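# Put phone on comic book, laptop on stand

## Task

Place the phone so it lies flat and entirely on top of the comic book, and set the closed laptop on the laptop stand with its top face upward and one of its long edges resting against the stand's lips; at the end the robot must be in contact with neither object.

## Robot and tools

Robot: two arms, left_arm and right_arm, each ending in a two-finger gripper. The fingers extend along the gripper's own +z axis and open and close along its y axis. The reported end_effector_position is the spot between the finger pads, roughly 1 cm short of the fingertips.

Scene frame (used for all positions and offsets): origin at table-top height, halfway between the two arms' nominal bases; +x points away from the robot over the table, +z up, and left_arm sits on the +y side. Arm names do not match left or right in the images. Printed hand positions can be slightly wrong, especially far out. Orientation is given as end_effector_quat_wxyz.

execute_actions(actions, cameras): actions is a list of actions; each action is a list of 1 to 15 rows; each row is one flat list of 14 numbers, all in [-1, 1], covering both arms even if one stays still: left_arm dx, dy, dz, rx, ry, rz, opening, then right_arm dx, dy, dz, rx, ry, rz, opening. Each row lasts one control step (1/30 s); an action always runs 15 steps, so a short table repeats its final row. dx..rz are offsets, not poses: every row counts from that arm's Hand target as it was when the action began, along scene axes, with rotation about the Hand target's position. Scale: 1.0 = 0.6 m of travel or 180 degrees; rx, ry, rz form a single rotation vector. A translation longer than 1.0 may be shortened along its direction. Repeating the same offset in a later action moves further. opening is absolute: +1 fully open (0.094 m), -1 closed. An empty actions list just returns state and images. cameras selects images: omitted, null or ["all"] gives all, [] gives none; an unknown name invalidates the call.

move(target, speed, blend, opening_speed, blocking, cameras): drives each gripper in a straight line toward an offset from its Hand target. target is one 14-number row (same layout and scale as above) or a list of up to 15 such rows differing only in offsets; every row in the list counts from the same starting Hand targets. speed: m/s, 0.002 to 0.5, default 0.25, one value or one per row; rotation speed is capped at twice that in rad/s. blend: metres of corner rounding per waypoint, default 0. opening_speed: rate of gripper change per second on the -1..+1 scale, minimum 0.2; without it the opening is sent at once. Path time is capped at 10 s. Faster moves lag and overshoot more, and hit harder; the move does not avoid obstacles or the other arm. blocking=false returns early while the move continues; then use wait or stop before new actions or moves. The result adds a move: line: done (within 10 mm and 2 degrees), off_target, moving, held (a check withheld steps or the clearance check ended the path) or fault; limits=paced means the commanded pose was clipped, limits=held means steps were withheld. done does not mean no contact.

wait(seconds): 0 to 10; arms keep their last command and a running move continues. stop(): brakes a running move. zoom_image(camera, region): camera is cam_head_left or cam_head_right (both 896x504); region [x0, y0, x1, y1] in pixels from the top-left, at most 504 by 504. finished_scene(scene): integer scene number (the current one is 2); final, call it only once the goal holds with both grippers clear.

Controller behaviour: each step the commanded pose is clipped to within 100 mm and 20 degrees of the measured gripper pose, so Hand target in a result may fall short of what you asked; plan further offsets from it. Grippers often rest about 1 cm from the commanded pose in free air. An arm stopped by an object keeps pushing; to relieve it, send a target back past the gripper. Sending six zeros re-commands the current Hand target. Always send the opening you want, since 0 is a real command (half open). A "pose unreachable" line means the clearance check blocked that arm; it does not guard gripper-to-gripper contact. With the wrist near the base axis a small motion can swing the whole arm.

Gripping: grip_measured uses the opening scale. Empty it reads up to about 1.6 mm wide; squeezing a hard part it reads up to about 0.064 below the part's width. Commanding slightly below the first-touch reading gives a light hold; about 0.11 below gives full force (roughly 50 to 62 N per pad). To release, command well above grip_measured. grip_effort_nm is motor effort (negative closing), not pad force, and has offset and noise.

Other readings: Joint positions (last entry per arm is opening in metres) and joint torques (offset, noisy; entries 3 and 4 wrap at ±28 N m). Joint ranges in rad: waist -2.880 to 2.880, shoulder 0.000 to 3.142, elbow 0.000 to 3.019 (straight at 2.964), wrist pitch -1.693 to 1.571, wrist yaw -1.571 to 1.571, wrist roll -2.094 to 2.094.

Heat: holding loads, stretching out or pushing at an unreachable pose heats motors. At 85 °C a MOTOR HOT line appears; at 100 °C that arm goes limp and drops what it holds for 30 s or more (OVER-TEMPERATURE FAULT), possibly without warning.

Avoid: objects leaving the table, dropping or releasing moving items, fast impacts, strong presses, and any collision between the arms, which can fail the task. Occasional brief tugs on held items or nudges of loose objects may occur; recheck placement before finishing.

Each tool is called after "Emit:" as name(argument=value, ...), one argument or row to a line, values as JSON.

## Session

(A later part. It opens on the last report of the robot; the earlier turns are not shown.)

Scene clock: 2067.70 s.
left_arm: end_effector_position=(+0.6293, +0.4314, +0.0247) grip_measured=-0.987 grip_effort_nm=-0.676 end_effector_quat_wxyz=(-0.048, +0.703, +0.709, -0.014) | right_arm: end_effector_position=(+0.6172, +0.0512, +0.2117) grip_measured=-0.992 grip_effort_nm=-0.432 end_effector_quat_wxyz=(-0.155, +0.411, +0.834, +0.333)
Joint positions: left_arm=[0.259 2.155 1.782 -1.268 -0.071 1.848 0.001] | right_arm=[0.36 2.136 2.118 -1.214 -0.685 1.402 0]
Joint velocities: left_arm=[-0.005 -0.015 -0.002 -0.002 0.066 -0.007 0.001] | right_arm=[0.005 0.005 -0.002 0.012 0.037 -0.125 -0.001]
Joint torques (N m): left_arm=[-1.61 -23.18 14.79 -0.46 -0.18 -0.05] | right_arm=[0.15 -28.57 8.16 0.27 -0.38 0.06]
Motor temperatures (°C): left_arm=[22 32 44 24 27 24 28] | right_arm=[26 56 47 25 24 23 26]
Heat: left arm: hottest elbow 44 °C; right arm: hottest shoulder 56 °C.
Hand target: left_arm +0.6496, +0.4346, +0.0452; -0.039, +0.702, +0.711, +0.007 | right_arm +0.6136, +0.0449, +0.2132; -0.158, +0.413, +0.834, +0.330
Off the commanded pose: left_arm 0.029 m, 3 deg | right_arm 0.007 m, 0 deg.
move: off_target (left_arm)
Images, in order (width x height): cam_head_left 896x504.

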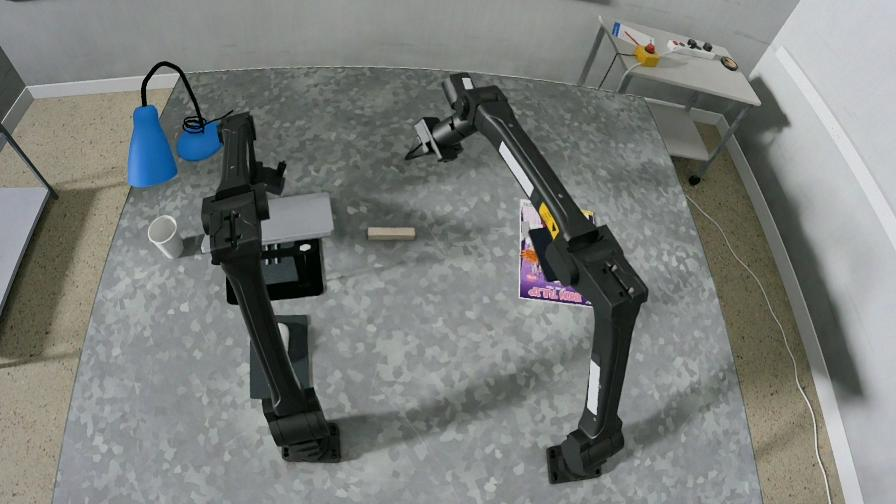

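Emit:
move(
  target=[-0.05,0,0.01,0,0,0,-1,0,0,0,0,0,0,-1],
  speed=0.05,
  cameras=["cam_head_left"],
)

Emit:
zoom_image(
  camera="cam_head_left",
  region=[180, 130, 380, 270],
)

Emit:
move(
  target=[-0.04,0,0,0,0,0,-1,0,0,0,0,0,0,-1],
  speed=0.05,
  cameras=["cam_head_left"],
)

Emit:
zoom_image(
  camera="cam_head_left",
  region=[180, 130, 380, 270],
)

Scene clock: 2072.27 s.
left_arm: end_effector_position=(+0.6256, +0.4306, +0.0364) grip_measured=-0.987 grip_effort_nm=-0.676 end_effector_quat_wxyz=(-0.041, +0.703, +0.710, +0.001) | right_arm: end_effector_position=(+0.6172, +0.0512, +0.2117) grip_measured=-0.992 grip_effort_nm=-0.427 end_effector_quat_wxyz=(-0.155, +0.411, +0.834, +0.333)
Joint positions: left_arm=[0.259 2.112 1.741 -1.237 -0.073 1.848 0.001] | right_arm=[0.36 2.136 2.118 -1.214 -0.685 1.402 0]
Joint velocities: left_arm=[-0.005 -0.015 -0.007 -0.017 -0.066 -0.037 -0.001] | right_arm=[-0.005 -0.005 0.002 -0.002 0.007 0.007 0]
Joint torques (N m): left_arm=[-1.73 -25.05 7.84 -0.18 -0.12 0.09] | right_arm=[0.03 -28.57 8.16 0.28 -0.38 0.06]
Motor temperatures (°C): left_arm=[22 32 45 23 27 24 28] | right_arm=[26 56 47 25 24 23 26]
Heat: left arm: hottest elbow 45 °C; right arm: hottest shoulder 56 °C.
Hand target: left_arm +0.6196, +0.4350, +0.0513; -0.040, +0.702, +0.711, +0.007 | right_arm +0.6136, +0.0449, +0.2132; -0.158, +0.413, +0.834, +0.330
Off the commanded pose: left_arm 0.017 m, 1 deg | right_arm 0.007 m, 0 deg.
move: off_target (left_arm)
Images, in order (width x height): cam_head_left 896x504.

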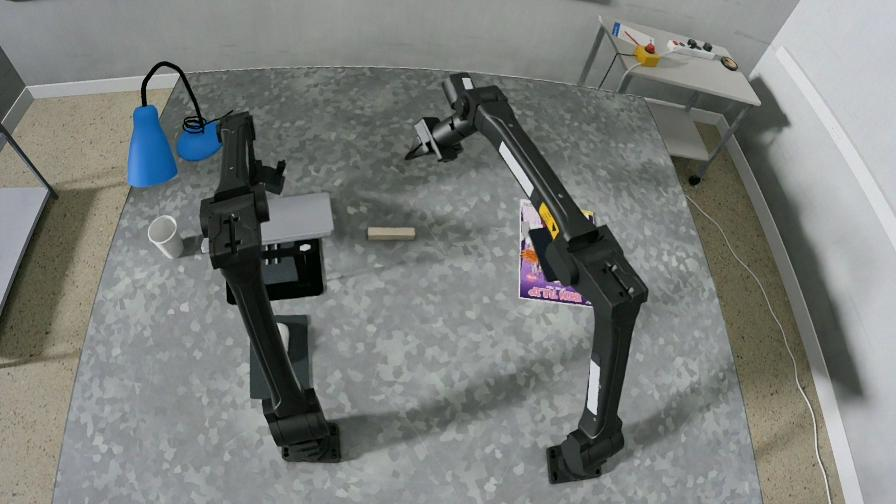

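Scaled by 2.520.

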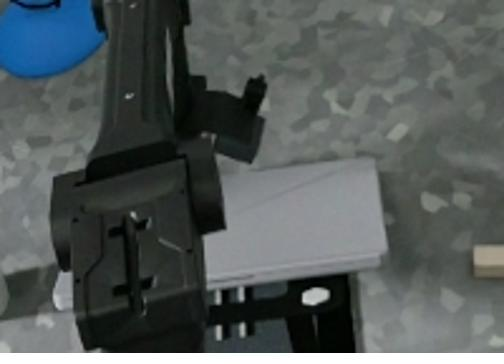

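Scene clock: 2073.17 s.
left_arm: end_effector_position=(+0.6070, +0.4270, +0.0473) grip_measured=-0.987 grip_effort_nm=-0.681 end_effector_quat_wxyz=(-0.036, +0.704, +0.709, +0.010) | right_arm: end_effector_position=(+0.6172, +0.0512, +0.2117) grip_measured=-0.992 grip_effort_nm=-0.422 end_effector_quat_wxyz=(-0.155, +0.411, +0.834, +0.333)
Joint positions: left_arm=[0.262 2.041 1.653 -1.2 -0.073 1.854 0.001] | right_arm=[0.36 2.136 2.118 -1.214 -0.685 1.402 0]
Joint velocities: left_arm=[0.005 -0.005 -0.012 -0.002 0.007 0.022 -0.001] | right_arm=[-0.005 -0.005 -0.002 -0.012 -0.066 0.037 0]
Joint torques (N m): left_arm=[-0.21 -23.18 7.24 0.08 -0.11 0.12] | right_arm=[0.09 -28.57 8.16 0.27 -0.39 0.06]
Motor temperatures (°C): left_arm=[22 32 45 23 27 24 28] | right_arm=[26 56 47 25 24 23 26]
Heat: left arm: hottest elbow 45 °C; right arm: hottest shoulder 56 °C.
Hand target: left_arm +0.5955, +0.4353, +0.0516; -0.040, +0.702, +0.711, +0.007 | right_arm +0.6136, +0.0449, +0.2132; -0.158, +0.413, +0.834, +0.330
Off the commanded pose: left_arm 0.015 m, 1 deg | right_arm 0.007 m, 0 deg.
move: off_target (left_arm)
Images, in order (width x height): cam_head_left 896x504.

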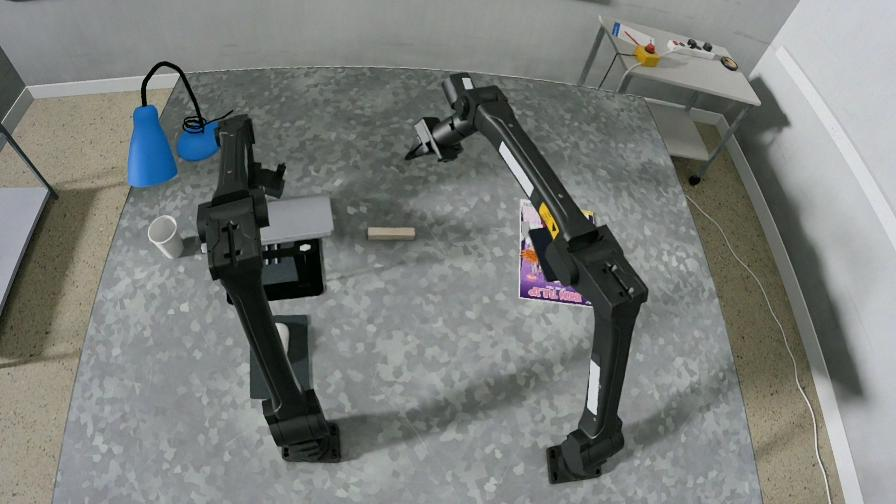

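Scaled by 2.520.

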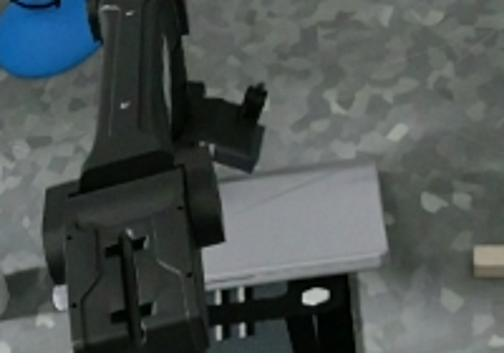

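Emit:
move(
  target=[-0.035,0,-0.012,0,0,0,-1,0,0,0,0,0,0,-1],
  speed=0.05,
  cameras=["cam_head_left"],
)

Emit:
zoom_image(
  camera="cam_head_left",
  region=[180, 130, 380, 270],
)

Emit:
move(
  target=[-0.035,0,-0.005,0,0,0,-1,0,0,0,0,0,0,-1],
  speed=0.05,
  cameras=["cam_head_left"],
)

Emit:
zoom_image(
  camera="cam_head_left",
  region=[180, 130, 380, 270],
)

Scene clock: 2077.03 s.
left_arm: end_effector_position=(+0.5937, +0.4270, +0.0530) grip_measured=-0.987 grip_effort_nm=-0.681 end_effector_quat_wxyz=(-0.029, +0.705, +0.708, +0.023) | right_arm: end_effector_position=(+0.6172, +0.0512, +0.2117) grip_measured=-0.992 grip_effort_nm=-0.432 end_effector_quat_wxyz=(-0.155, +0.411, +0.834, +0.333)
Joint positions: left_arm=[0.269 1.985 1.577 -1.149 -0.073 1.864 0.001] | right_arm=[0.36 2.136 2.118 -1.214 -0.685 1.402 0]
Joint velocities: left_arm=[-0.015 -0.005 0.017 -0.012 0.037 0.066 0] | right_arm=[-0.015 -0.005 0.007 -0.017 -0.022 0.007 0]
Joint torques (N m): left_arm=[-0.03 -21.25 6.08 -0.46 -0.2 0.11] | right_arm=[0.03 -28.63 8.17 0.28 -0.39 0.06]
Motor temperatures (°C): left_arm=[22 32 45 23 27 24 28] | right_arm=[26 56 47 25 24 23 26]
Heat: left arm: hottest elbow 45 °C; right arm: hottest shoulder 56 °C.
Hand target: left_arm +0.5742, +0.4355, +0.0444; -0.040, +0.702, +0.711, +0.007 | right_arm +0.6136, +0.0449, +0.2132; -0.158, +0.413, +0.834, +0.330
Off the commanded pose: left_arm 0.023 m, 2 deg | right_arm 0.007 m, 0 deg.
move: off_target (left_arm)
Images, in order (width x height): cam_head_left 896x504.

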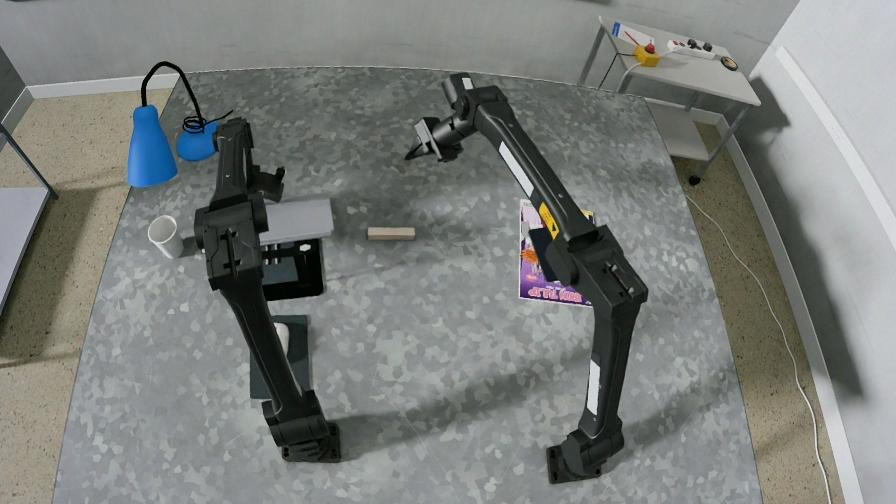

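Scaled by 2.520.

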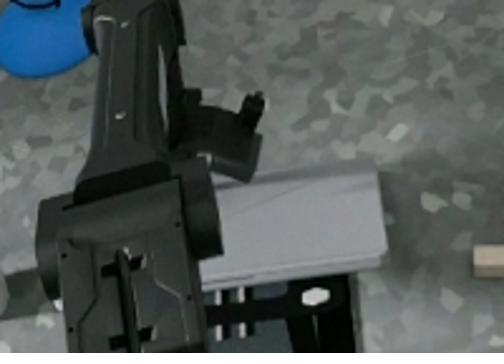

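Scene clock: 2077.97 s.
left_arm: end_effector_position=(+0.5800, +0.4279, +0.0594) grip_measured=-0.987 grip_effort_nm=-0.681 end_effector_quat_wxyz=(-0.022, +0.705, +0.708, +0.036) | right_arm: end_effector_position=(+0.6172, +0.0512, +0.2117) grip_measured=-0.992 grip_effort_nm=-0.427 end_effector_quat_wxyz=(-0.155, +0.411, +0.834, +0.333)
Joint positions: left_arm=[0.277 1.931 1.509 -1.105 -0.073 1.875 0.001] | right_arm=[0.36 2.136 2.118 -1.214 -0.685 1.402 0]
Joint velocities: left_arm=[-0.005 -0.005 0.002 0.012 -0.007 -0.022 -0.001] | right_arm=[-0.005 -0.005 0.012 -0.012 -0.022 -0.051 0.001]
Joint torques (N m): left_arm=[0.56 -20.42 5.14 -0.42 -0.13 0.1] | right_arm=[0.09 -28.57 8.16 0.29 -0.39 0.06]
Motor temperatures (°C): left_arm=[22 32 45 23 27 24 28] | right_arm=[26 56 47 25 24 23 26]
Heat: left arm: hottest elbow 45 °C; right arm: hottest shoulder 56 °C.
Hand target: left_arm +0.5532, +0.4357, +0.0415; -0.040, +0.702, +0.711, +0.007 | right_arm +0.6136, +0.0449, +0.2132; -0.158, +0.413, +0.834, +0.330
Off the commanded pose: left_arm 0.033 m, 4 deg | right_arm 0.007 m, 0 deg.
move: off_target (left_arm)
Images, in order (width x height): cam_head_left 896x504.

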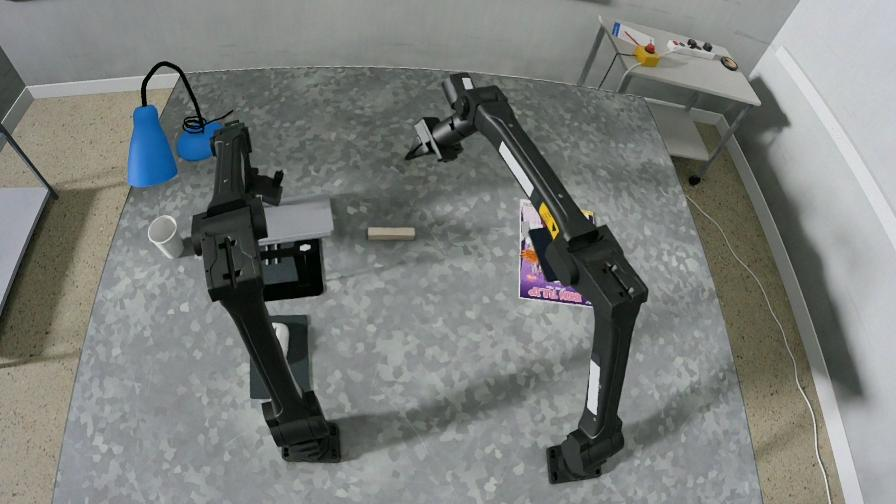

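Scaled by 2.520.

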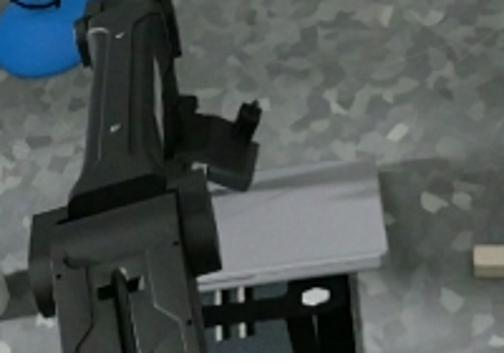

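Emit:
move(
  target=[
    [0.03,0,0.06,0,0,0,-1,0,0,0,0,0,0,-1],
    [0.06,0,0.35,0,0,0,-1,0,0,0,0,0,0,-1],
  ],
  speed=0.12,
  cameras=[],
)

Emit:
move(
  target=[-0.25,0.45,0.1,0,0,0,-1,0,0,0,0,0,0,-1],
  speed=0.2,
)

Emit:
zoom_image(
  camera="cam_head_left",
  region=[190, 150, 350, 310],
)

Emit:
zoom_image(
  camera="cam_head_right",
  region=[200, 150, 360, 310],
)

Scene clock: 2086.13 s.
left_arm: end_effector_position=(+0.5788, +0.4280, +0.2238) grip_measured=-0.987 grip_effort_nm=-0.676 end_effector_quat_wxyz=(-0.053, +0.707, +0.705, -0.021) | right_arm: end_effector_position=(+0.6172, +0.0512, +0.2117) grip_measured=-0.992 grip_effort_nm=-0.422 end_effector_quat_wxyz=(-0.155, +0.411, +0.834, +0.333)
Joint positions: left_arm=[0.277 1.922 1.936 -1.671 -0.074 1.876 0.001] | right_arm=[0.36 2.136 2.118 -1.214 -0.685 1.402 0]
Joint velocities: left_arm=[-0.005 0.015 -0.002 0.007 -0.022 -0.007 0.001] | right_arm=[0.005 -0.005 -0.002 -0.002 -0.007 -0.066 -0.001]
Joint torques (N m): left_arm=[-0.85 -20.48 16.39 -0.35 -0.15 -0.03] | right_arm=[0.09 -28.57 8.13 0.28 -0.39 0.06]
Motor temperatures (°C): left_arm=[22 33 44 23 27 23 28] | right_arm=[26 56 47 25 24 23 26]
Heat: left arm: hottest elbow 44 °C; right arm: hottest shoulder 56 °C.
Hand target: left_arm +0.5913, +0.4380, +0.2511; -0.040, +0.702, +0.711, +0.007 | right_arm +0.6136, +0.0449, +0.2132; -0.158, +0.413, +0.834, +0.330
Off the commanded pose: left_arm 0.031 m, 4 deg | right_arm 0.007 m, 0 deg.
joint sent to its limit (left arm) — joint 4 (wrist pitch), lower limit. The joint targets still meet the commanded pose.
move: off_target (left_arm)
No camera images: "cameras" was empty.

Scene clock: 2088.57 s.
left_arm: end_effector_position=(+0.4370, +0.7017, +0.2873) grip_measured=-0.987 grip_effort_nm=-0.676 end_effector_quat_wxyz=(-0.075, +0.587, +0.804, +0.049) | right_arm: end_effector_position=(+0.6172, +0.0512, +0.2117) grip_measured=-0.992 grip_effort_nm=-0.427 end_effector_quat_wxyz=(-0.155, +0.411, +0.834, +0.333)
Joint positions: left_arm=[0.776 1.924 2.102 -1.672 -0.162 2.072 0.001] | right_arm=[0.36 2.136 2.118 -1.214 -0.685 1.402 0]
Joint velocities: left_arm=[-0.015 0.005 -0.002 0.002 -0.022 0.007 0] | right_arm=[-0.015 -0.005 -0.007 0.012 0.037 -0.037 0]
Joint torques (N m): left_arm=[-2.26 -20.19 16.08 -0.05 -0.05 0.14] | right_arm=[0.15 -28.51 8.16 0.28 -0.38 0.06]
Motor temperatures (°C): left_arm=[22 32 44 23 27 23 28] | right_arm=[26 56 47 25 24 23 26]
Heat: left arm: hottest elbow 44 °C; right arm: hottest shoulder 56 °C.
Hand target: left_arm +0.4442, +0.7111, +0.3090; -0.041, +0.702, +0.711, +0.006 | right_arm +0.6136, +0.0449, +0.2132; -0.158, +0.413, +0.834, +0.330
Off the commanded pose: left_arm 0.025 m, 18 deg | right_arm 0.007 m, 0 deg.
joint sent to its limit (left arm) — joint 4 (wrist pitch), lower limit; joint 6 (wrist roll), upper limit. The joint targets are off in position and orientation.
move: off_target (left_arm)

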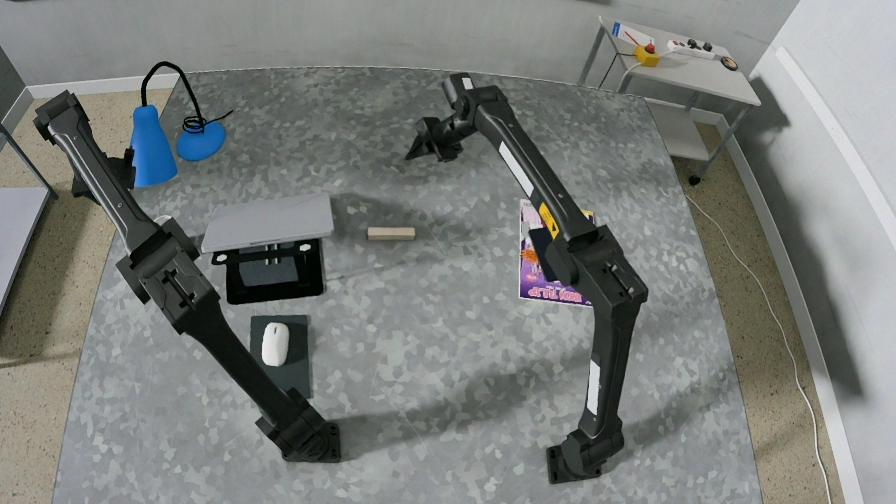

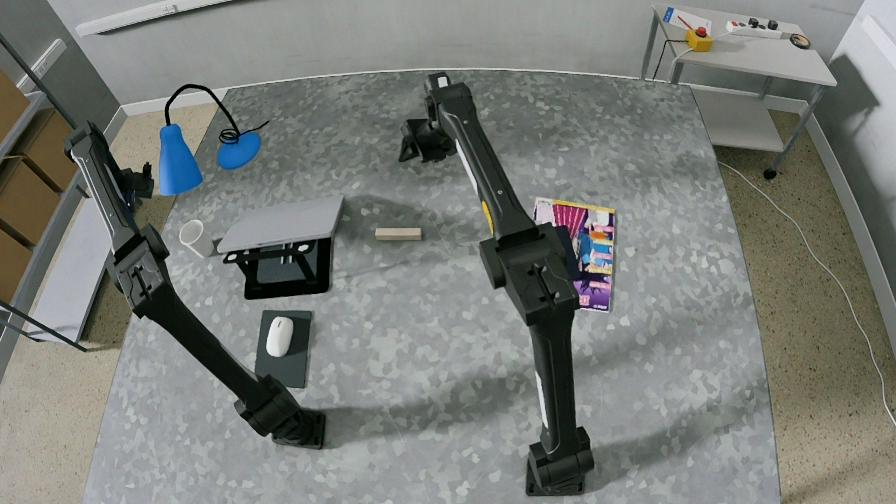

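Scaled by 3.150.

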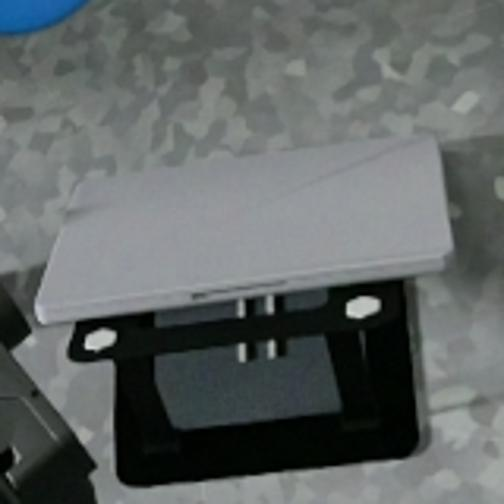

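Scaled by 3.150.

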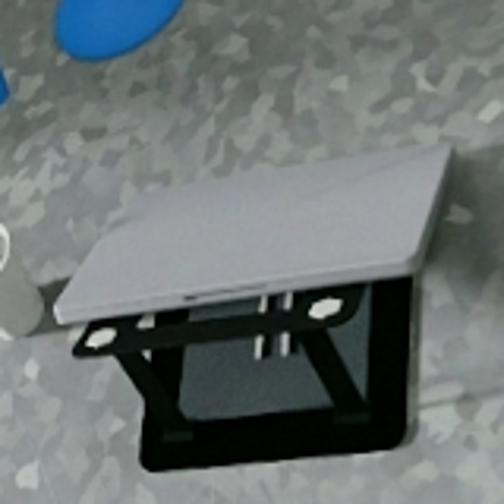

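Emit:
move(
  target=[-0.24,-0.485,-0.05,-0.134,-0.160,0.484,-1,0,0,0,0,0,0,-1],
  speed=0.25,
  cameras=["cam_head_left","cam_head_right"],
)

Scene clock: 2104.50 s.
left_arm: end_effector_position=(+0.2941, +0.4244, +0.2816) grip_measured=-0.987 grip_effort_nm=-0.676 end_effector_quat_wxyz=(+0.253, -0.004, +0.967, -0.008) | right_arm: end_effector_position=(+0.6172, +0.0512, +0.2117) grip_measured=-0.992 grip_effort_nm=-0.427 end_effector_quat_wxyz=(-0.155, +0.411, +0.834, +0.333)
Joint positions: left_arm=[0.777 0.925 0.995 -1.279 0.371 0.729 0.001] | right_arm=[0.36 2.136 2.118 -1.214 -0.685 1.402 0]
Joint velocities: left_arm=[-0.024 -0.015 -0.007 0.002 -0.022 -0.007 0] | right_arm=[-0.005 -0.005 -0.007 -0.007 -0.022 0.051 0]
Joint torques (N m): left_arm=[-2.02 -6.3 10.13 1.61 0.16 -0.09] | right_arm=[0.03 -28.57 8.14 0.25 -0.38 0.06]
Motor temperatures (°C): left_arm=[22 33 47 23 27 23 28] | right_arm=[26 56 47 25 24 23 26]
Heat: left arm: hottest elbow 47 °C; right arm: hottest shoulder 56 °C.
Hand target: left_arm +0.2960, +0.4215, +0.2817; +0.258, -0.002, +0.966, -0.003 | right_arm +0.6136, +0.0449, +0.2132; -0.158, +0.413, +0.834, +0.330
Off the commanded pose: left_arm 0.008 m, 1 deg | right_arm 0.007 m, 0 deg.
move: done

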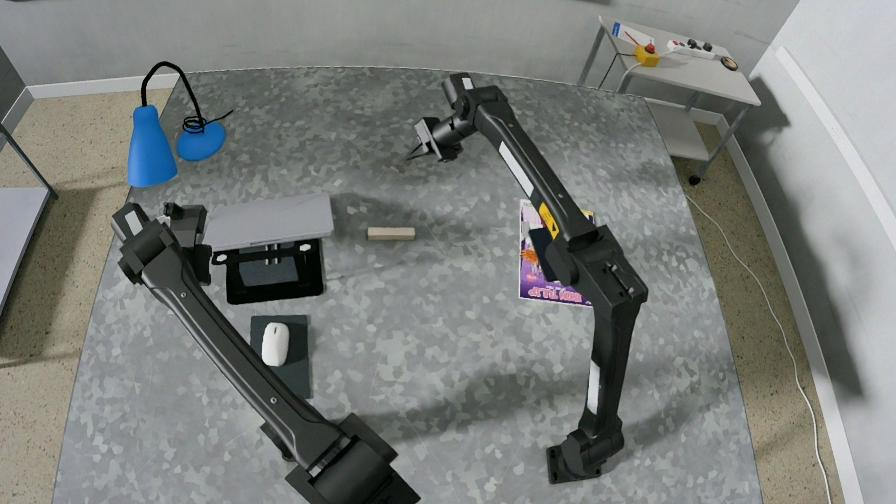

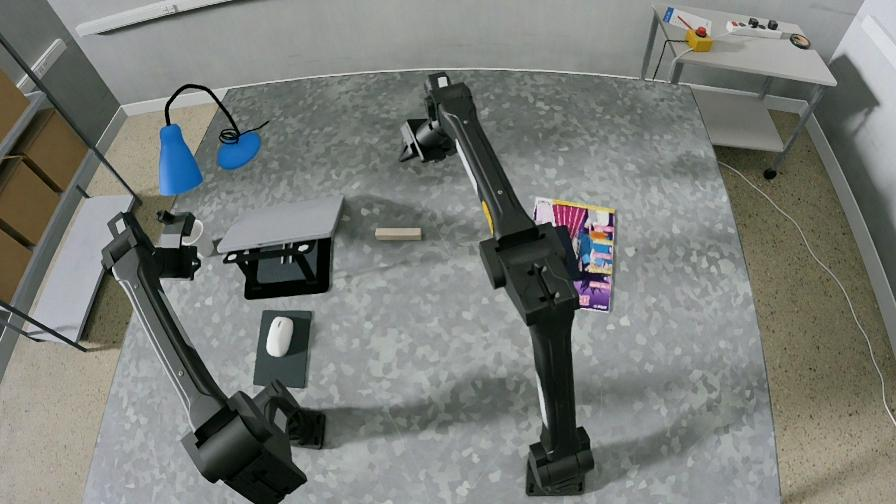

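Emit:
move(
  target=[0.03,0.0,-0.245,0,0,0,-1,0,0,0,0,0,0,-1],
  speed=0.15,
  cameras=["cam_head_right"],
)

Emit:
zoom_image(
  camera="cam_head_right",
  region=[200, 150, 360, 310],
)

Scene clock: 2108.00 s.
left_arm: end_effector_position=(+0.3102, +0.4228, +0.1398) grip_measured=-0.987 grip_effort_nm=-0.676 end_effector_quat_wxyz=(+0.260, -0.004, +0.966, -0.001) | right_arm: end_effector_position=(+0.6172, +0.0512, +0.2117) grip_measured=-0.992 grip_effort_nm=-0.427 end_effector_quat_wxyz=(-0.155, +0.411, +0.834, +0.333)
Joint positions: left_arm=[0.729 1.002 0.656 -0.827 0.352 0.678 0.001] | right_arm=[0.36 2.136 2.118 -1.214 -0.685 1.402 0]
Joint velocities: left_arm=[-0.015 -0.005 -0.012 0.002 0.037 -0.022 0.001] | right_arm=[0.005 -0.005 -0.007 -0.002 -0.051 -0.037 0]
Joint torques (N m): left_arm=[-2.67 -5.95 9.74 1.63 0.07 -0.12] | right_arm=[0.09 -28.51 8.16 0.27 -0.39 0.05]
Motor temperatures (°C): left_arm=[22 32 46 24 27 23 28] | right_arm=[26 56 47 25 24 23 26]
Heat: left arm: hottest elbow 46 °C; right arm: hottest shoulder 56 °C.
Hand target: left_arm +0.3136, +0.4200, +0.1351; +0.258, -0.002, +0.966, -0.003 | right_arm +0.6136, +0.0449, +0.2132; -0.158, +0.413, +0.834, +0.330
Off the commanded pose: left_arm 0.006 m, 0 deg | right_arm 0.007 m, 0 deg.
move: done
Images, in order (width x height): cam_head_right 896x504.

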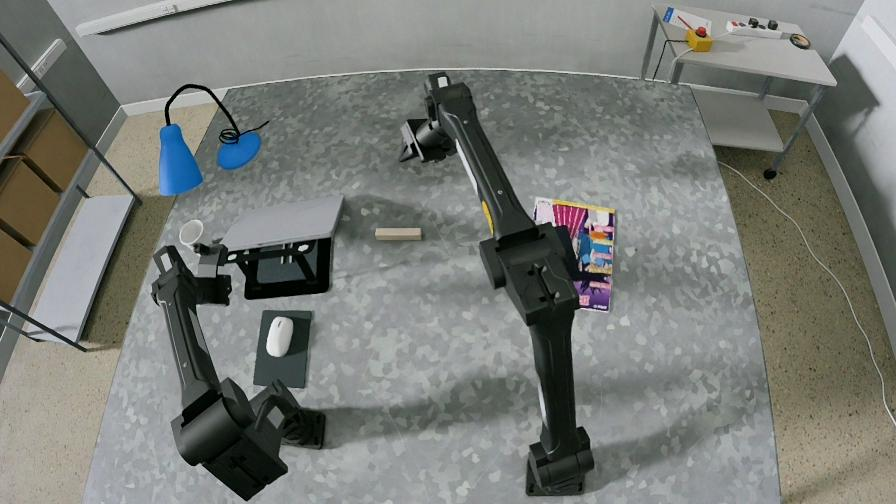

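Scaled by 3.150.

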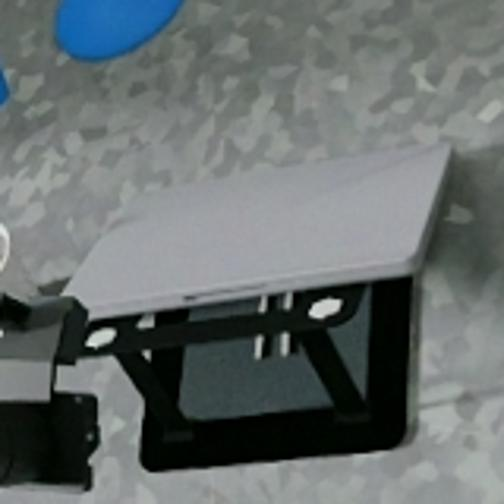

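Emit:
wait(
  seconds=0,
  cameras=["cam_head_left"],
)

Emit:
zoom_image(
  camera="cam_head_left",
  region=[100, 170, 350, 420],
)

Scene clock: 2117.50 s.
left_arm: end_effector_position=(+0.3104, +0.4228, +0.1398) grip_measured=-0.987 grip_effort_nm=-0.672 end_effector_quat_wxyz=(+0.260, -0.003, +0.966, -0.001) | right_arm: end_effector_position=(+0.6172, +0.0512, +0.2117) grip_measured=-0.992 grip_effort_nm=-0.427 end_effector_quat_wxyz=(-0.155, +0.411, +0.834, +0.333)
Joint positions: left_arm=[0.728 1.002 0.656 -0.827 0.352 0.678 0.001] | right_arm=[0.36 2.136 2.118 -1.214 -0.685 1.402 0]
Joint velocities: left_arm=[-0.005 0.005 0.002 -0.007 -0.051 -0.051 0] | right_arm=[-0.015 0.005 0.022 0.002 0.007 0.051 -0.001]
Joint torques (N m): left_arm=[-2.73 -5.6 9.8 1.62 0.1 -0.1] | right_arm=[0.15 -28.51 8.13 0.28 -0.39 0.06]
Motor temperatures (°C): left_arm=[22 31 46 24 26 23 28] | right_arm=[26 56 47 25 24 23 26]
Heat: left arm: hottest elbow 46 °C; right arm: hottest shoulder 56 °C.
Hand target: left_arm +0.3136, +0.4199, +0.1351; +0.258, -0.002, +0.966, -0.003 | right_arm +0.6136, +0.0449, +0.2132; -0.158, +0.413, +0.834, +0.330
Tool commands: left_gripper/opening=-1.0 right_gripper/opening=-1.0
Off the commanded pose: left_arm 0.006 m, 0 deg | right_arm 0.007 m, 0 deg.
Images, in order (width x height): cam_head_left 896x504.

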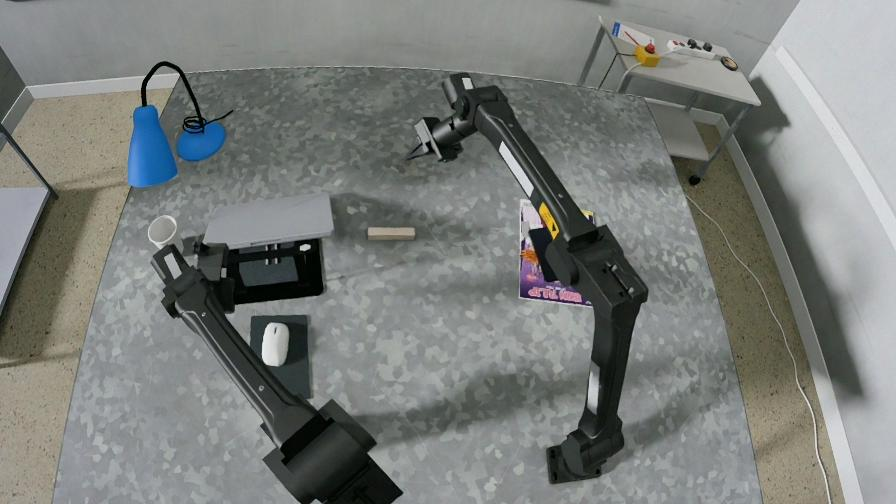

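Scaled by 2.016.

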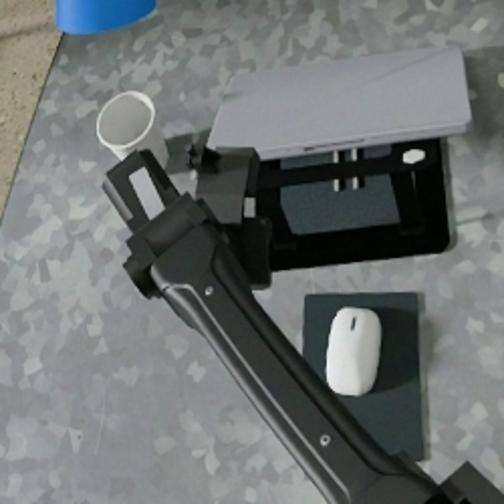

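Emit:
move(
  target=[0.03,-0.1,-0.02,0,0,0,-1,0,0,0,0,0,0,-1],
  speed=0.1,
)

Emit:
zoom_image(
  camera="cam_head_left",
  region=[190, 190, 340, 310],
)

Emit:
zoom_image(
  camera="cam_head_right",
  region=[190, 190, 340, 310],
)

Scene clock: 2130.80 s.
left_arm: end_effector_position=(+0.3291, +0.3635, +0.1215) grip_measured=-0.987 grip_effort_nm=-0.672 end_effector_quat_wxyz=(+0.251, -0.005, +0.968, -0.007) | right_arm: end_effector_position=(+0.6172, +0.0512, +0.2117) grip_measured=-0.992 grip_effort_nm=-0.427 end_effector_quat_wxyz=(-0.155, +0.411, +0.834, +0.333)
Joint positions: left_arm=[0.496 0.956 0.58 -0.751 0.256 0.457 0.001] | right_arm=[0.36 2.136 2.118 -1.214 -0.685 1.402 0]
Joint velocities: left_arm=[-0.015 -0.005 0.017 -0.002 -0.007 -0.007 0.001] | right_arm=[-0.005 -0.024 -0.012 0.012 -0.081 -0.081 0]
Joint torques (N m): left_arm=[-2.61 -7.06 9.31 1.43 0.04 -0.11] | right_arm=[0.03 -28.63 8.14 0.27 -0.39 0.06]
Motor temperatures (°C): left_arm=[22 30 45 24 26 23 28] | right_arm=[26 56 47 25 24 23 26]
Heat: left arm: hottest elbow 45 °C; right arm: hottest shoulder 56 °C.
Hand target: left_arm +0.3309, +0.3598, +0.1234; +0.259, -0.002, +0.966, -0.003 | right_arm +0.6136, +0.0449, +0.2132; -0.158, +0.413, +0.834, +0.330
Off the commanded pose: left_arm 0.005 m, 1 deg | right_arm 0.007 m, 0 deg.
move: done

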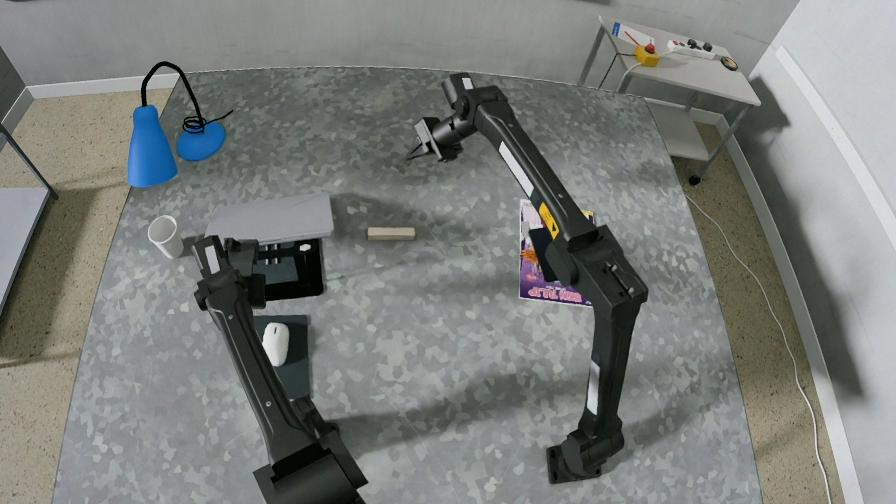

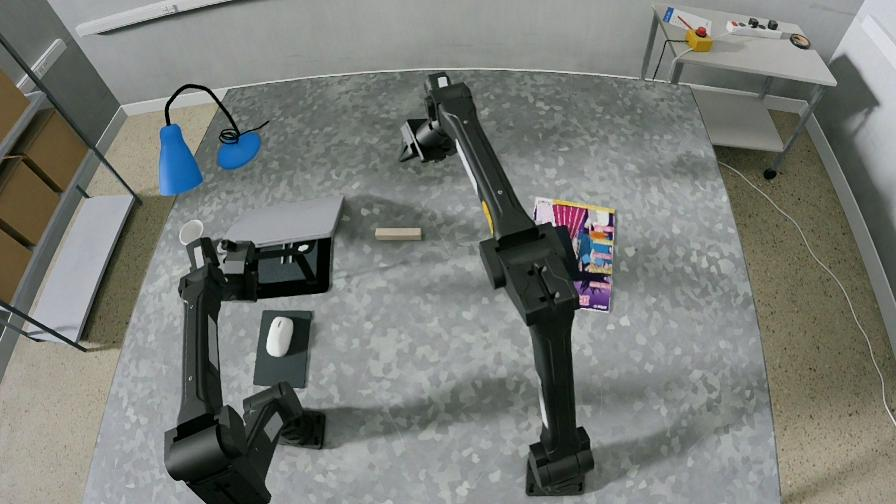

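Scaled by 3.360.

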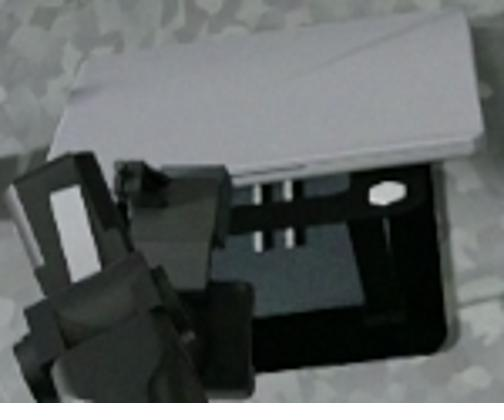

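Scaled by 3.360.

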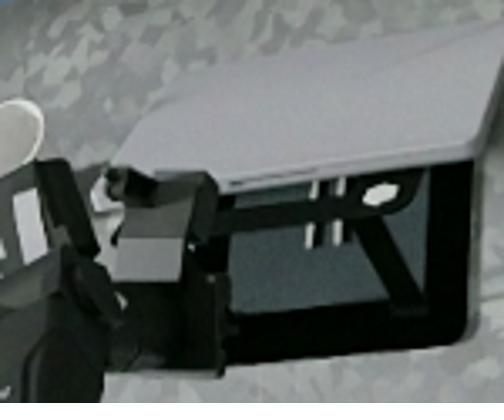

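Emit:
move(
  target=[
    [0,-0.05,0,0,0,0,-1,0,0,0,0,0,0,-1],
    [0.05,-0.05,0,0,0,0,-1,0,0,0,0,0,0,-1],
  ],
  speed=0.06,
  cameras=["cam_head_left"],
)

Emit:
zoom_image(
  camera="cam_head_left",
  region=[190, 190, 340, 310],
)

Emit:
move(
  target=[0.04,0,0,0,0,0,-1,0,0,0,0,0,0,-1],
  speed=0.06,
  cameras=["cam_head_left"],
)

Emit:
zoom_image(
  camera="cam_head_left",
  region=[190, 190, 340, 310],
)

Scene clock: 2135.67 s.
left_arm: end_effector_position=(+0.3427, +0.3271, +0.1081) grip_measured=-0.987 grip_effort_nm=-0.676 end_effector_quat_wxyz=(+0.241, -0.006, +0.971, -0.009) | right_arm: end_effector_position=(+0.6172, +0.0512, +0.2117) grip_measured=-0.992 grip_effort_nm=-0.422 end_effector_quat_wxyz=(-0.155, +0.411, +0.834, +0.333)
Joint positions: left_arm=[0.336 0.971 0.553 -0.699 0.182 0.311 0.001] | right_arm=[0.36 2.136 2.118 -1.214 -0.685 1.402 0]
Joint velocities: left_arm=[-0.005 -0.005 0.007 0.012 -0.037 -0.081 0] | right_arm=[-0.005 -0.005 -0.007 0.012 0.022 -0.037 0]
Joint torques (N m): left_arm=[-2.9 -4.89 13.6 1.62 -0.06 -0.14] | right_arm=[0.09 -28.63 8.14 0.27 -0.38 0.06]
Motor temperatures (°C): left_arm=[22 30 45 24 26 23 28] | right_arm=[26 57 47 25 24 23 26]
Heat: left arm: hottest elbow 45 °C; right arm: hottest shoulder 57 °C.
Hand target: left_arm +0.3606, +0.3293, +0.1236; +0.260, -0.002, +0.966, -0.003 | right_arm +0.6136, +0.0449, +0.2132; -0.158, +0.413, +0.834, +0.330
Off the commanded pose: left_arm 0.024 m, 2 deg | right_arm 0.007 m, 0 deg.
move: off_target (left_arm)
Images, in order (width x height): cam_head_left 896x504.

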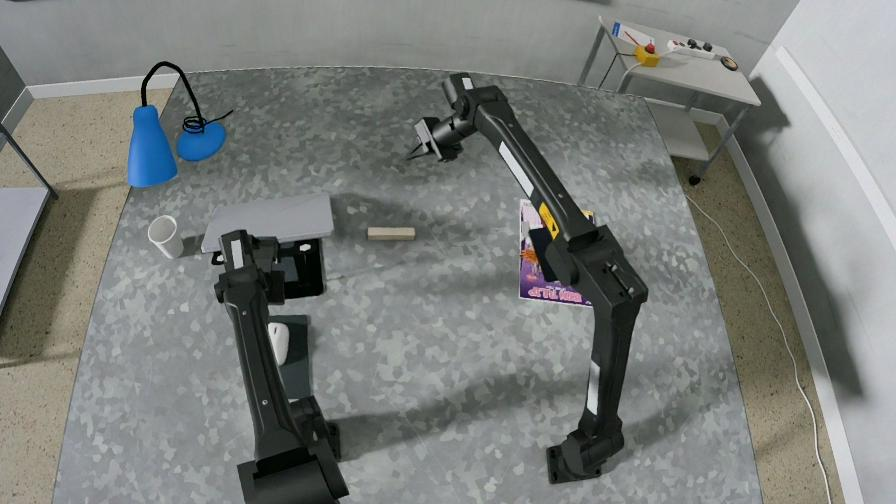

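Scaled by 3.360.

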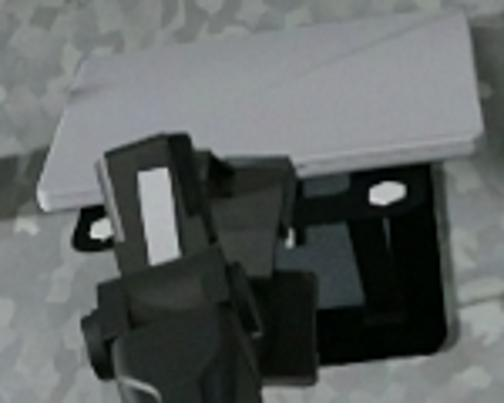

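Scene clock: 2136.70 s.
left_arm: end_effector_position=(+0.3537, +0.3233, +0.0967) grip_measured=-0.987 grip_effort_nm=-0.676 end_effector_quat_wxyz=(+0.229, -0.007, +0.973, -0.013) | right_arm: end_effector_position=(+0.6172, +0.0512, +0.2117) grip_measured=-0.992 grip_effort_nm=-0.432 end_effector_quat_wxyz=(-0.155, +0.411, +0.834, +0.333)
Joint positions: left_arm=[0.306 1.036 0.565 -0.667 0.168 0.283 0.001] | right_arm=[0.36 2.136 2.118 -1.214 -0.685 1.402 0]
Joint velocities: left_arm=[-0.005 -0.015 0.012 -0.017 -0.051 -0.051 0] | right_arm=[-0.005 0.005 0.007 0.002 0.081 -0.022 0]
Joint torques (N m): left_arm=[-2.08 -5.36 16.24 1.68 -0.1 -0.12] | right_arm=[0.09 -28.45 8.16 0.25 -0.38 0.06]
Motor temperatures (°C): left_arm=[22 29 45 24 26 23 28] | right_arm=[26 57 47 25 24 23 26]
Heat: left arm: hottest elbow 45 °C; right arm: hottest shoulder 57 °C.
Hand target: left_arm +0.3847, +0.3291, +0.1237; +0.260, -0.002, +0.966, -0.003 | right_arm +0.6136, +0.0449, +0.2132; -0.158, +0.413, +0.834, +0.330
Off the commanded pose: left_arm 0.041 m, 4 deg | right_arm 0.007 m, 0 deg.
move: off_target (left_arm)
Images, in order (width x height): cam_head_left 896x504.

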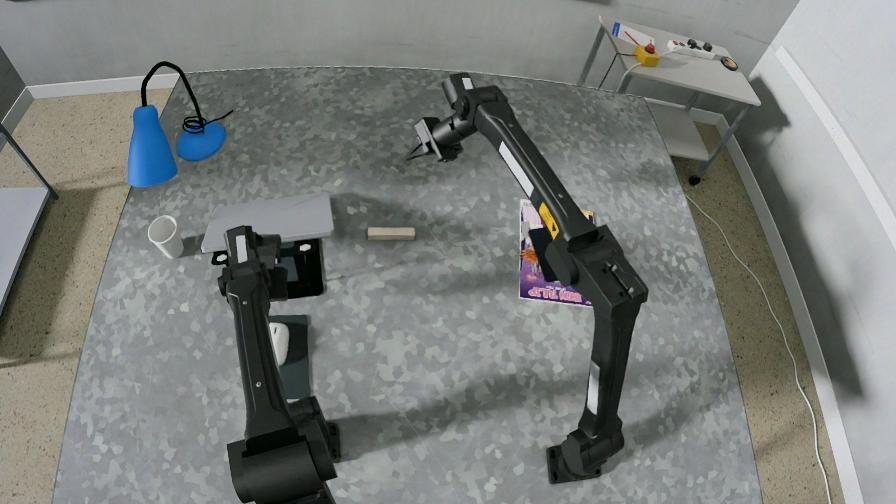

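Scaled by 3.360.

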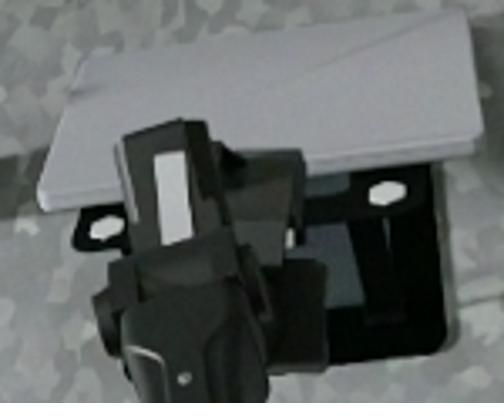

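Emit:
move(
  target=[
    [-0.09,0,0.02,0,0,0,-1,0,0,0,0,0,0,-1],
    [-0.09,0,0.06,0,0,0,-1,0,0,0,0,0,0,-1],
  ],
  speed=0.08,
  cameras=[],
)

Emit:
move(
  target=[0.06,0,0,0,0,0,-1,0,0,0,0,0,0,-1],
  speed=0.06,
  cameras=[],
)

Scene clock: 2141.90 s.
left_arm: end_effector_position=(+0.3171, +0.3200, +0.1300) grip_measured=-0.987 grip_effort_nm=-0.672 end_effector_quat_wxyz=(+0.232, -0.003, +0.973, -0.016) | right_arm: end_effector_position=(+0.6172, +0.0512, +0.2117) grip_measured=-0.992 grip_effort_nm=-0.432 end_effector_quat_wxyz=(-0.155, +0.411, +0.834, +0.333)
Joint positions: left_arm=[0.352 0.861 0.565 -0.846 0.195 0.331 0.001] | right_arm=[0.36 2.136 2.118 -1.214 -0.685 1.402 0]
Joint velocities: left_arm=[-0.005 -0.005 0.002 -0.017 0.022 -0.022 0] | right_arm=[0.005 -0.005 0.002 -0.002 -0.037 -0.007 0]
Joint torques (N m): left_arm=[-0.38 -5.89 15.61 0.98 0.27 0.09] | right_arm=[0.09 -28.57 8.14 0.29 -0.39 0.06]
Motor temperatures (°C): left_arm=[22 29 46 24 26 23 28] | right_arm=[26 57 47 25 24 23 26]
Heat: left arm: hottest elbow 46 °C; right arm: hottest shoulder 57 °C.
Hand target: left_arm +0.3312, +0.3300, +0.1597; +0.260, -0.002, +0.966, -0.003 | right_arm +0.6136, +0.0449, +0.2132; -0.158, +0.413, +0.834, +0.330
Off the commanded pose: left_arm 0.034 m, 4 deg | right_arm 0.007 m, 0 deg.
move: off_target (left_arm)
No camera images: "cameras" was empty.

Scene clock: 2143.10 s.
left_arm: end_effector_position=(+0.3376, +0.3233, +0.1288) grip_measured=-0.987 grip_effort_nm=-0.676 end_effector_quat_wxyz=(+0.227, -0.007, +0.974, -0.015) | right_arm: end_effector_position=(+0.6172, +0.0512, +0.2117) grip_measured=-0.992 grip_effort_nm=-0.427 end_effector_quat_wxyz=(-0.155, +0.411, +0.834, +0.333)
Joint positions: left_arm=[0.329 0.94 0.604 -0.81 0.18 0.304 0.001] | right_arm=[0.36 2.136 2.118 -1.214 -0.685 1.402 0]
Joint velocities: left_arm=[-0.015 0.005 0.007 -0.007 0.007 0.007 -0.001] | right_arm=[-0.015 -0.024 -0.012 -0.007 0.051 0.037 0]
Joint torques (N m): left_arm=[-3.6 -5.3 16.99 1.7 0.02 -0.11] | right_arm=[0.15 -28.57 8.13 0.28 -0.39 0.05]
Motor temperatures (°C): left_arm=[22 29 46 24 26 23 28] | right_arm=[26 57 47 25 24 23 26]
Heat: left arm: hottest elbow 46 °C; right arm: hottest shoulder 57 °C.
Hand target: left_arm +0.3670, +0.3294, +0.1597; +0.260, -0.002, +0.966, -0.003 | right_arm +0.6136, +0.0449, +0.2132; -0.158, +0.413, +0.834, +0.330
Off the commanded pose: left_arm 0.043 m, 4 deg | right_arm 0.007 m, 0 deg.
move: off_target (left_arm)
No camera images: "cameras" was empty.

Emit:
move(
  target=[0.04,0,0,0,0,0,-1,0,0,0,0,0,0,-1],
  speed=0.06,
  cameras=["cam_head_left"],
)

Emit:
zoom_image(
  camera="cam_head_left",
  region=[190, 170, 350, 310],
)

Emit:
move(
  target=[0.04,0,0,0,0,0,-1,0,0,0,0,0,0,-1],
  speed=0.06,
  cameras=["cam_head_left"],
)

Emit:
zoom_image(
  camera="cam_head_left",
  region=[190, 170, 350, 310],
)

Scene clock: 2147.23 s.
left_arm: end_effector_position=(+0.3606, +0.3238, +0.1293) grip_measured=-0.987 grip_effort_nm=-0.672 end_effector_quat_wxyz=(+0.227, -0.007, +0.974, -0.014) | right_arm: end_effector_position=(+0.6172, +0.0512, +0.2117) grip_measured=-0.992 grip_effort_nm=-0.427 end_effector_quat_wxyz=(-0.155, +0.411, +0.834, +0.333)
Joint positions: left_arm=[0.299 1.012 0.646 -0.775 0.165 0.278 0.001] | right_arm=[0.36 2.136 2.118 -1.214 -0.685 1.402 0]
Joint velocities: left_arm=[-0.005 -0.015 -0.012 -0.012 0.037 -0.095 -0.001] | right_arm=[-0.005 -0.005 -0.022 0.012 -0.037 -0.022 0]
Joint torques (N m): left_arm=[-2.84 -5.83 17.09 1.85 0.01 -0.04] | right_arm=[0.03 -28.51 8.14 0.25 -0.39 0.06]
Motor temperatures (°C): left_arm=[22 29 47 24 26 23 28] | right_arm=[26 57 47 25 24 23 26]
Heat: left arm: hottest elbow 47 °C; right arm: hottest shoulder 57 °C.
Hand target: left_arm +0.3911, +0.3291, +0.1597; +0.261, -0.002, +0.965, -0.003 | right_arm +0.6136, +0.0449, +0.2132; -0.158, +0.413, +0.834, +0.330
Off the commanded pose: left_arm 0.043 m, 4 deg | right_arm 0.007 m, 0 deg.
move: off_target (left_arm)
Images, in order (width x height): cam_head_left 896x504.

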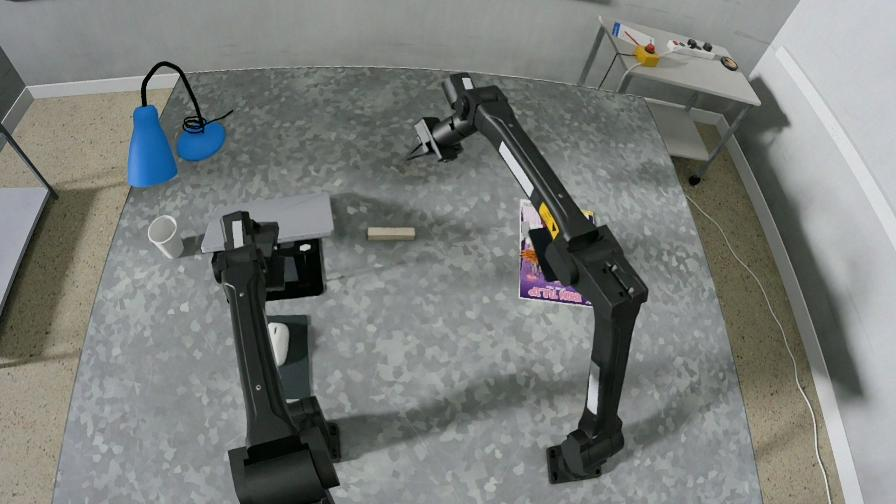

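Scaled by 3.150.

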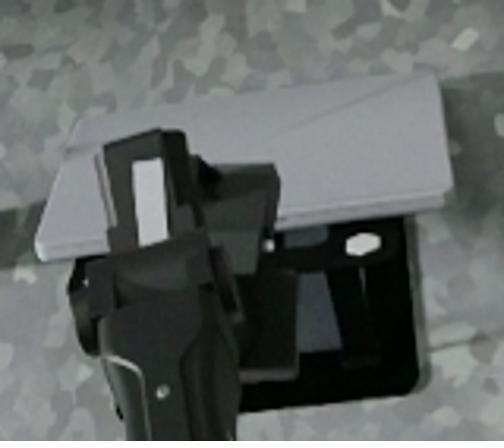

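Scene clock: 2148.20 s.
left_arm: end_effector_position=(+0.3802, +0.3237, +0.1280) grip_measured=-0.987 grip_effort_nm=-0.672 end_effector_quat_wxyz=(+0.223, -0.008, +0.975, -0.014) | right_arm: end_effector_position=(+0.6172, +0.0512, +0.2117) grip_measured=-0.992 grip_effort_nm=-0.432 end_effector_quat_wxyz=(-0.155, +0.411, +0.834, +0.333)
Joint positions: left_arm=[0.275 1.078 0.685 -0.753 0.153 0.255 0.001] | right_arm=[0.36 2.136 2.118 -1.214 -0.685 1.402 0]
Joint velocities: left_arm=[-0.005 -0.005 0.002 -0.007 -0.022 -0.095 0] | right_arm=[-0.015 -0.005 0.012 -0.002 0.081 0.007 0]
Joint torques (N m): left_arm=[-3.43 -5.36 17.11 1.89 -0.07 -0.14] | right_arm=[0.09 -28.57 8.17 0.28 -0.4 0.06]
Motor temperatures (°C): left_arm=[22 29 47 24 26 23 28] | right_arm=[26 57 47 25 24 23 26]
Heat: left arm: hottest elbow 47 °C; right arm: hottest shoulder 57 °C.
Hand target: left_arm +0.4150, +0.3287, +0.1596; +0.261, -0.002, +0.965, -0.003 | right_arm +0.6136, +0.0449, +0.2132; -0.158, +0.413, +0.834, +0.330
Off the commanded pose: left_arm 0.047 m, 5 deg | right_arm 0.007 m, 0 deg.
move: off_target (left_arm)
Images, in order (width x height): cam_head_left 896x504.

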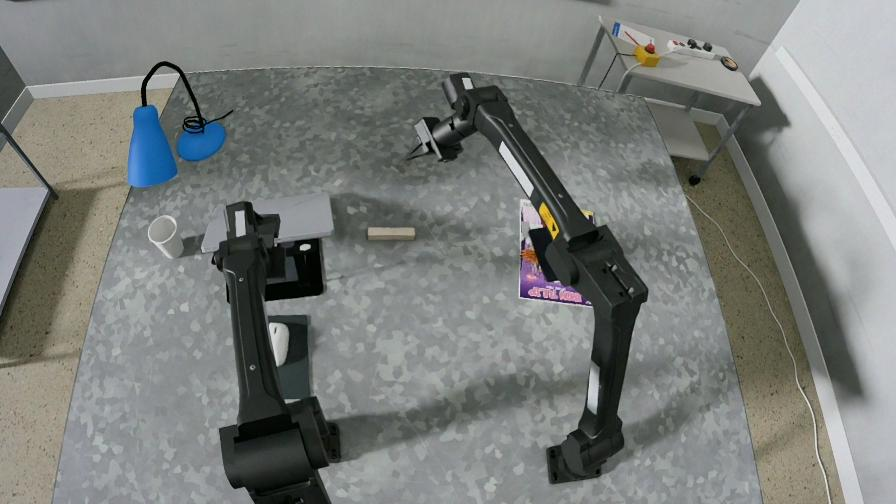

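Scaled by 3.150.

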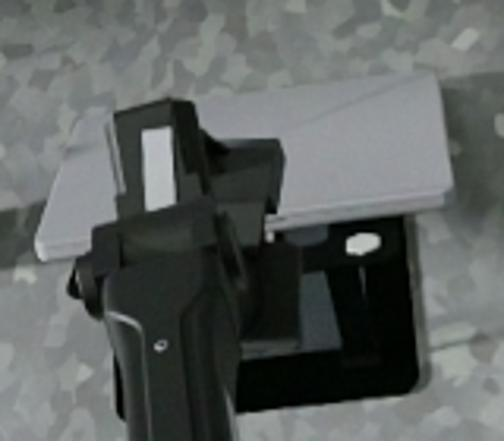

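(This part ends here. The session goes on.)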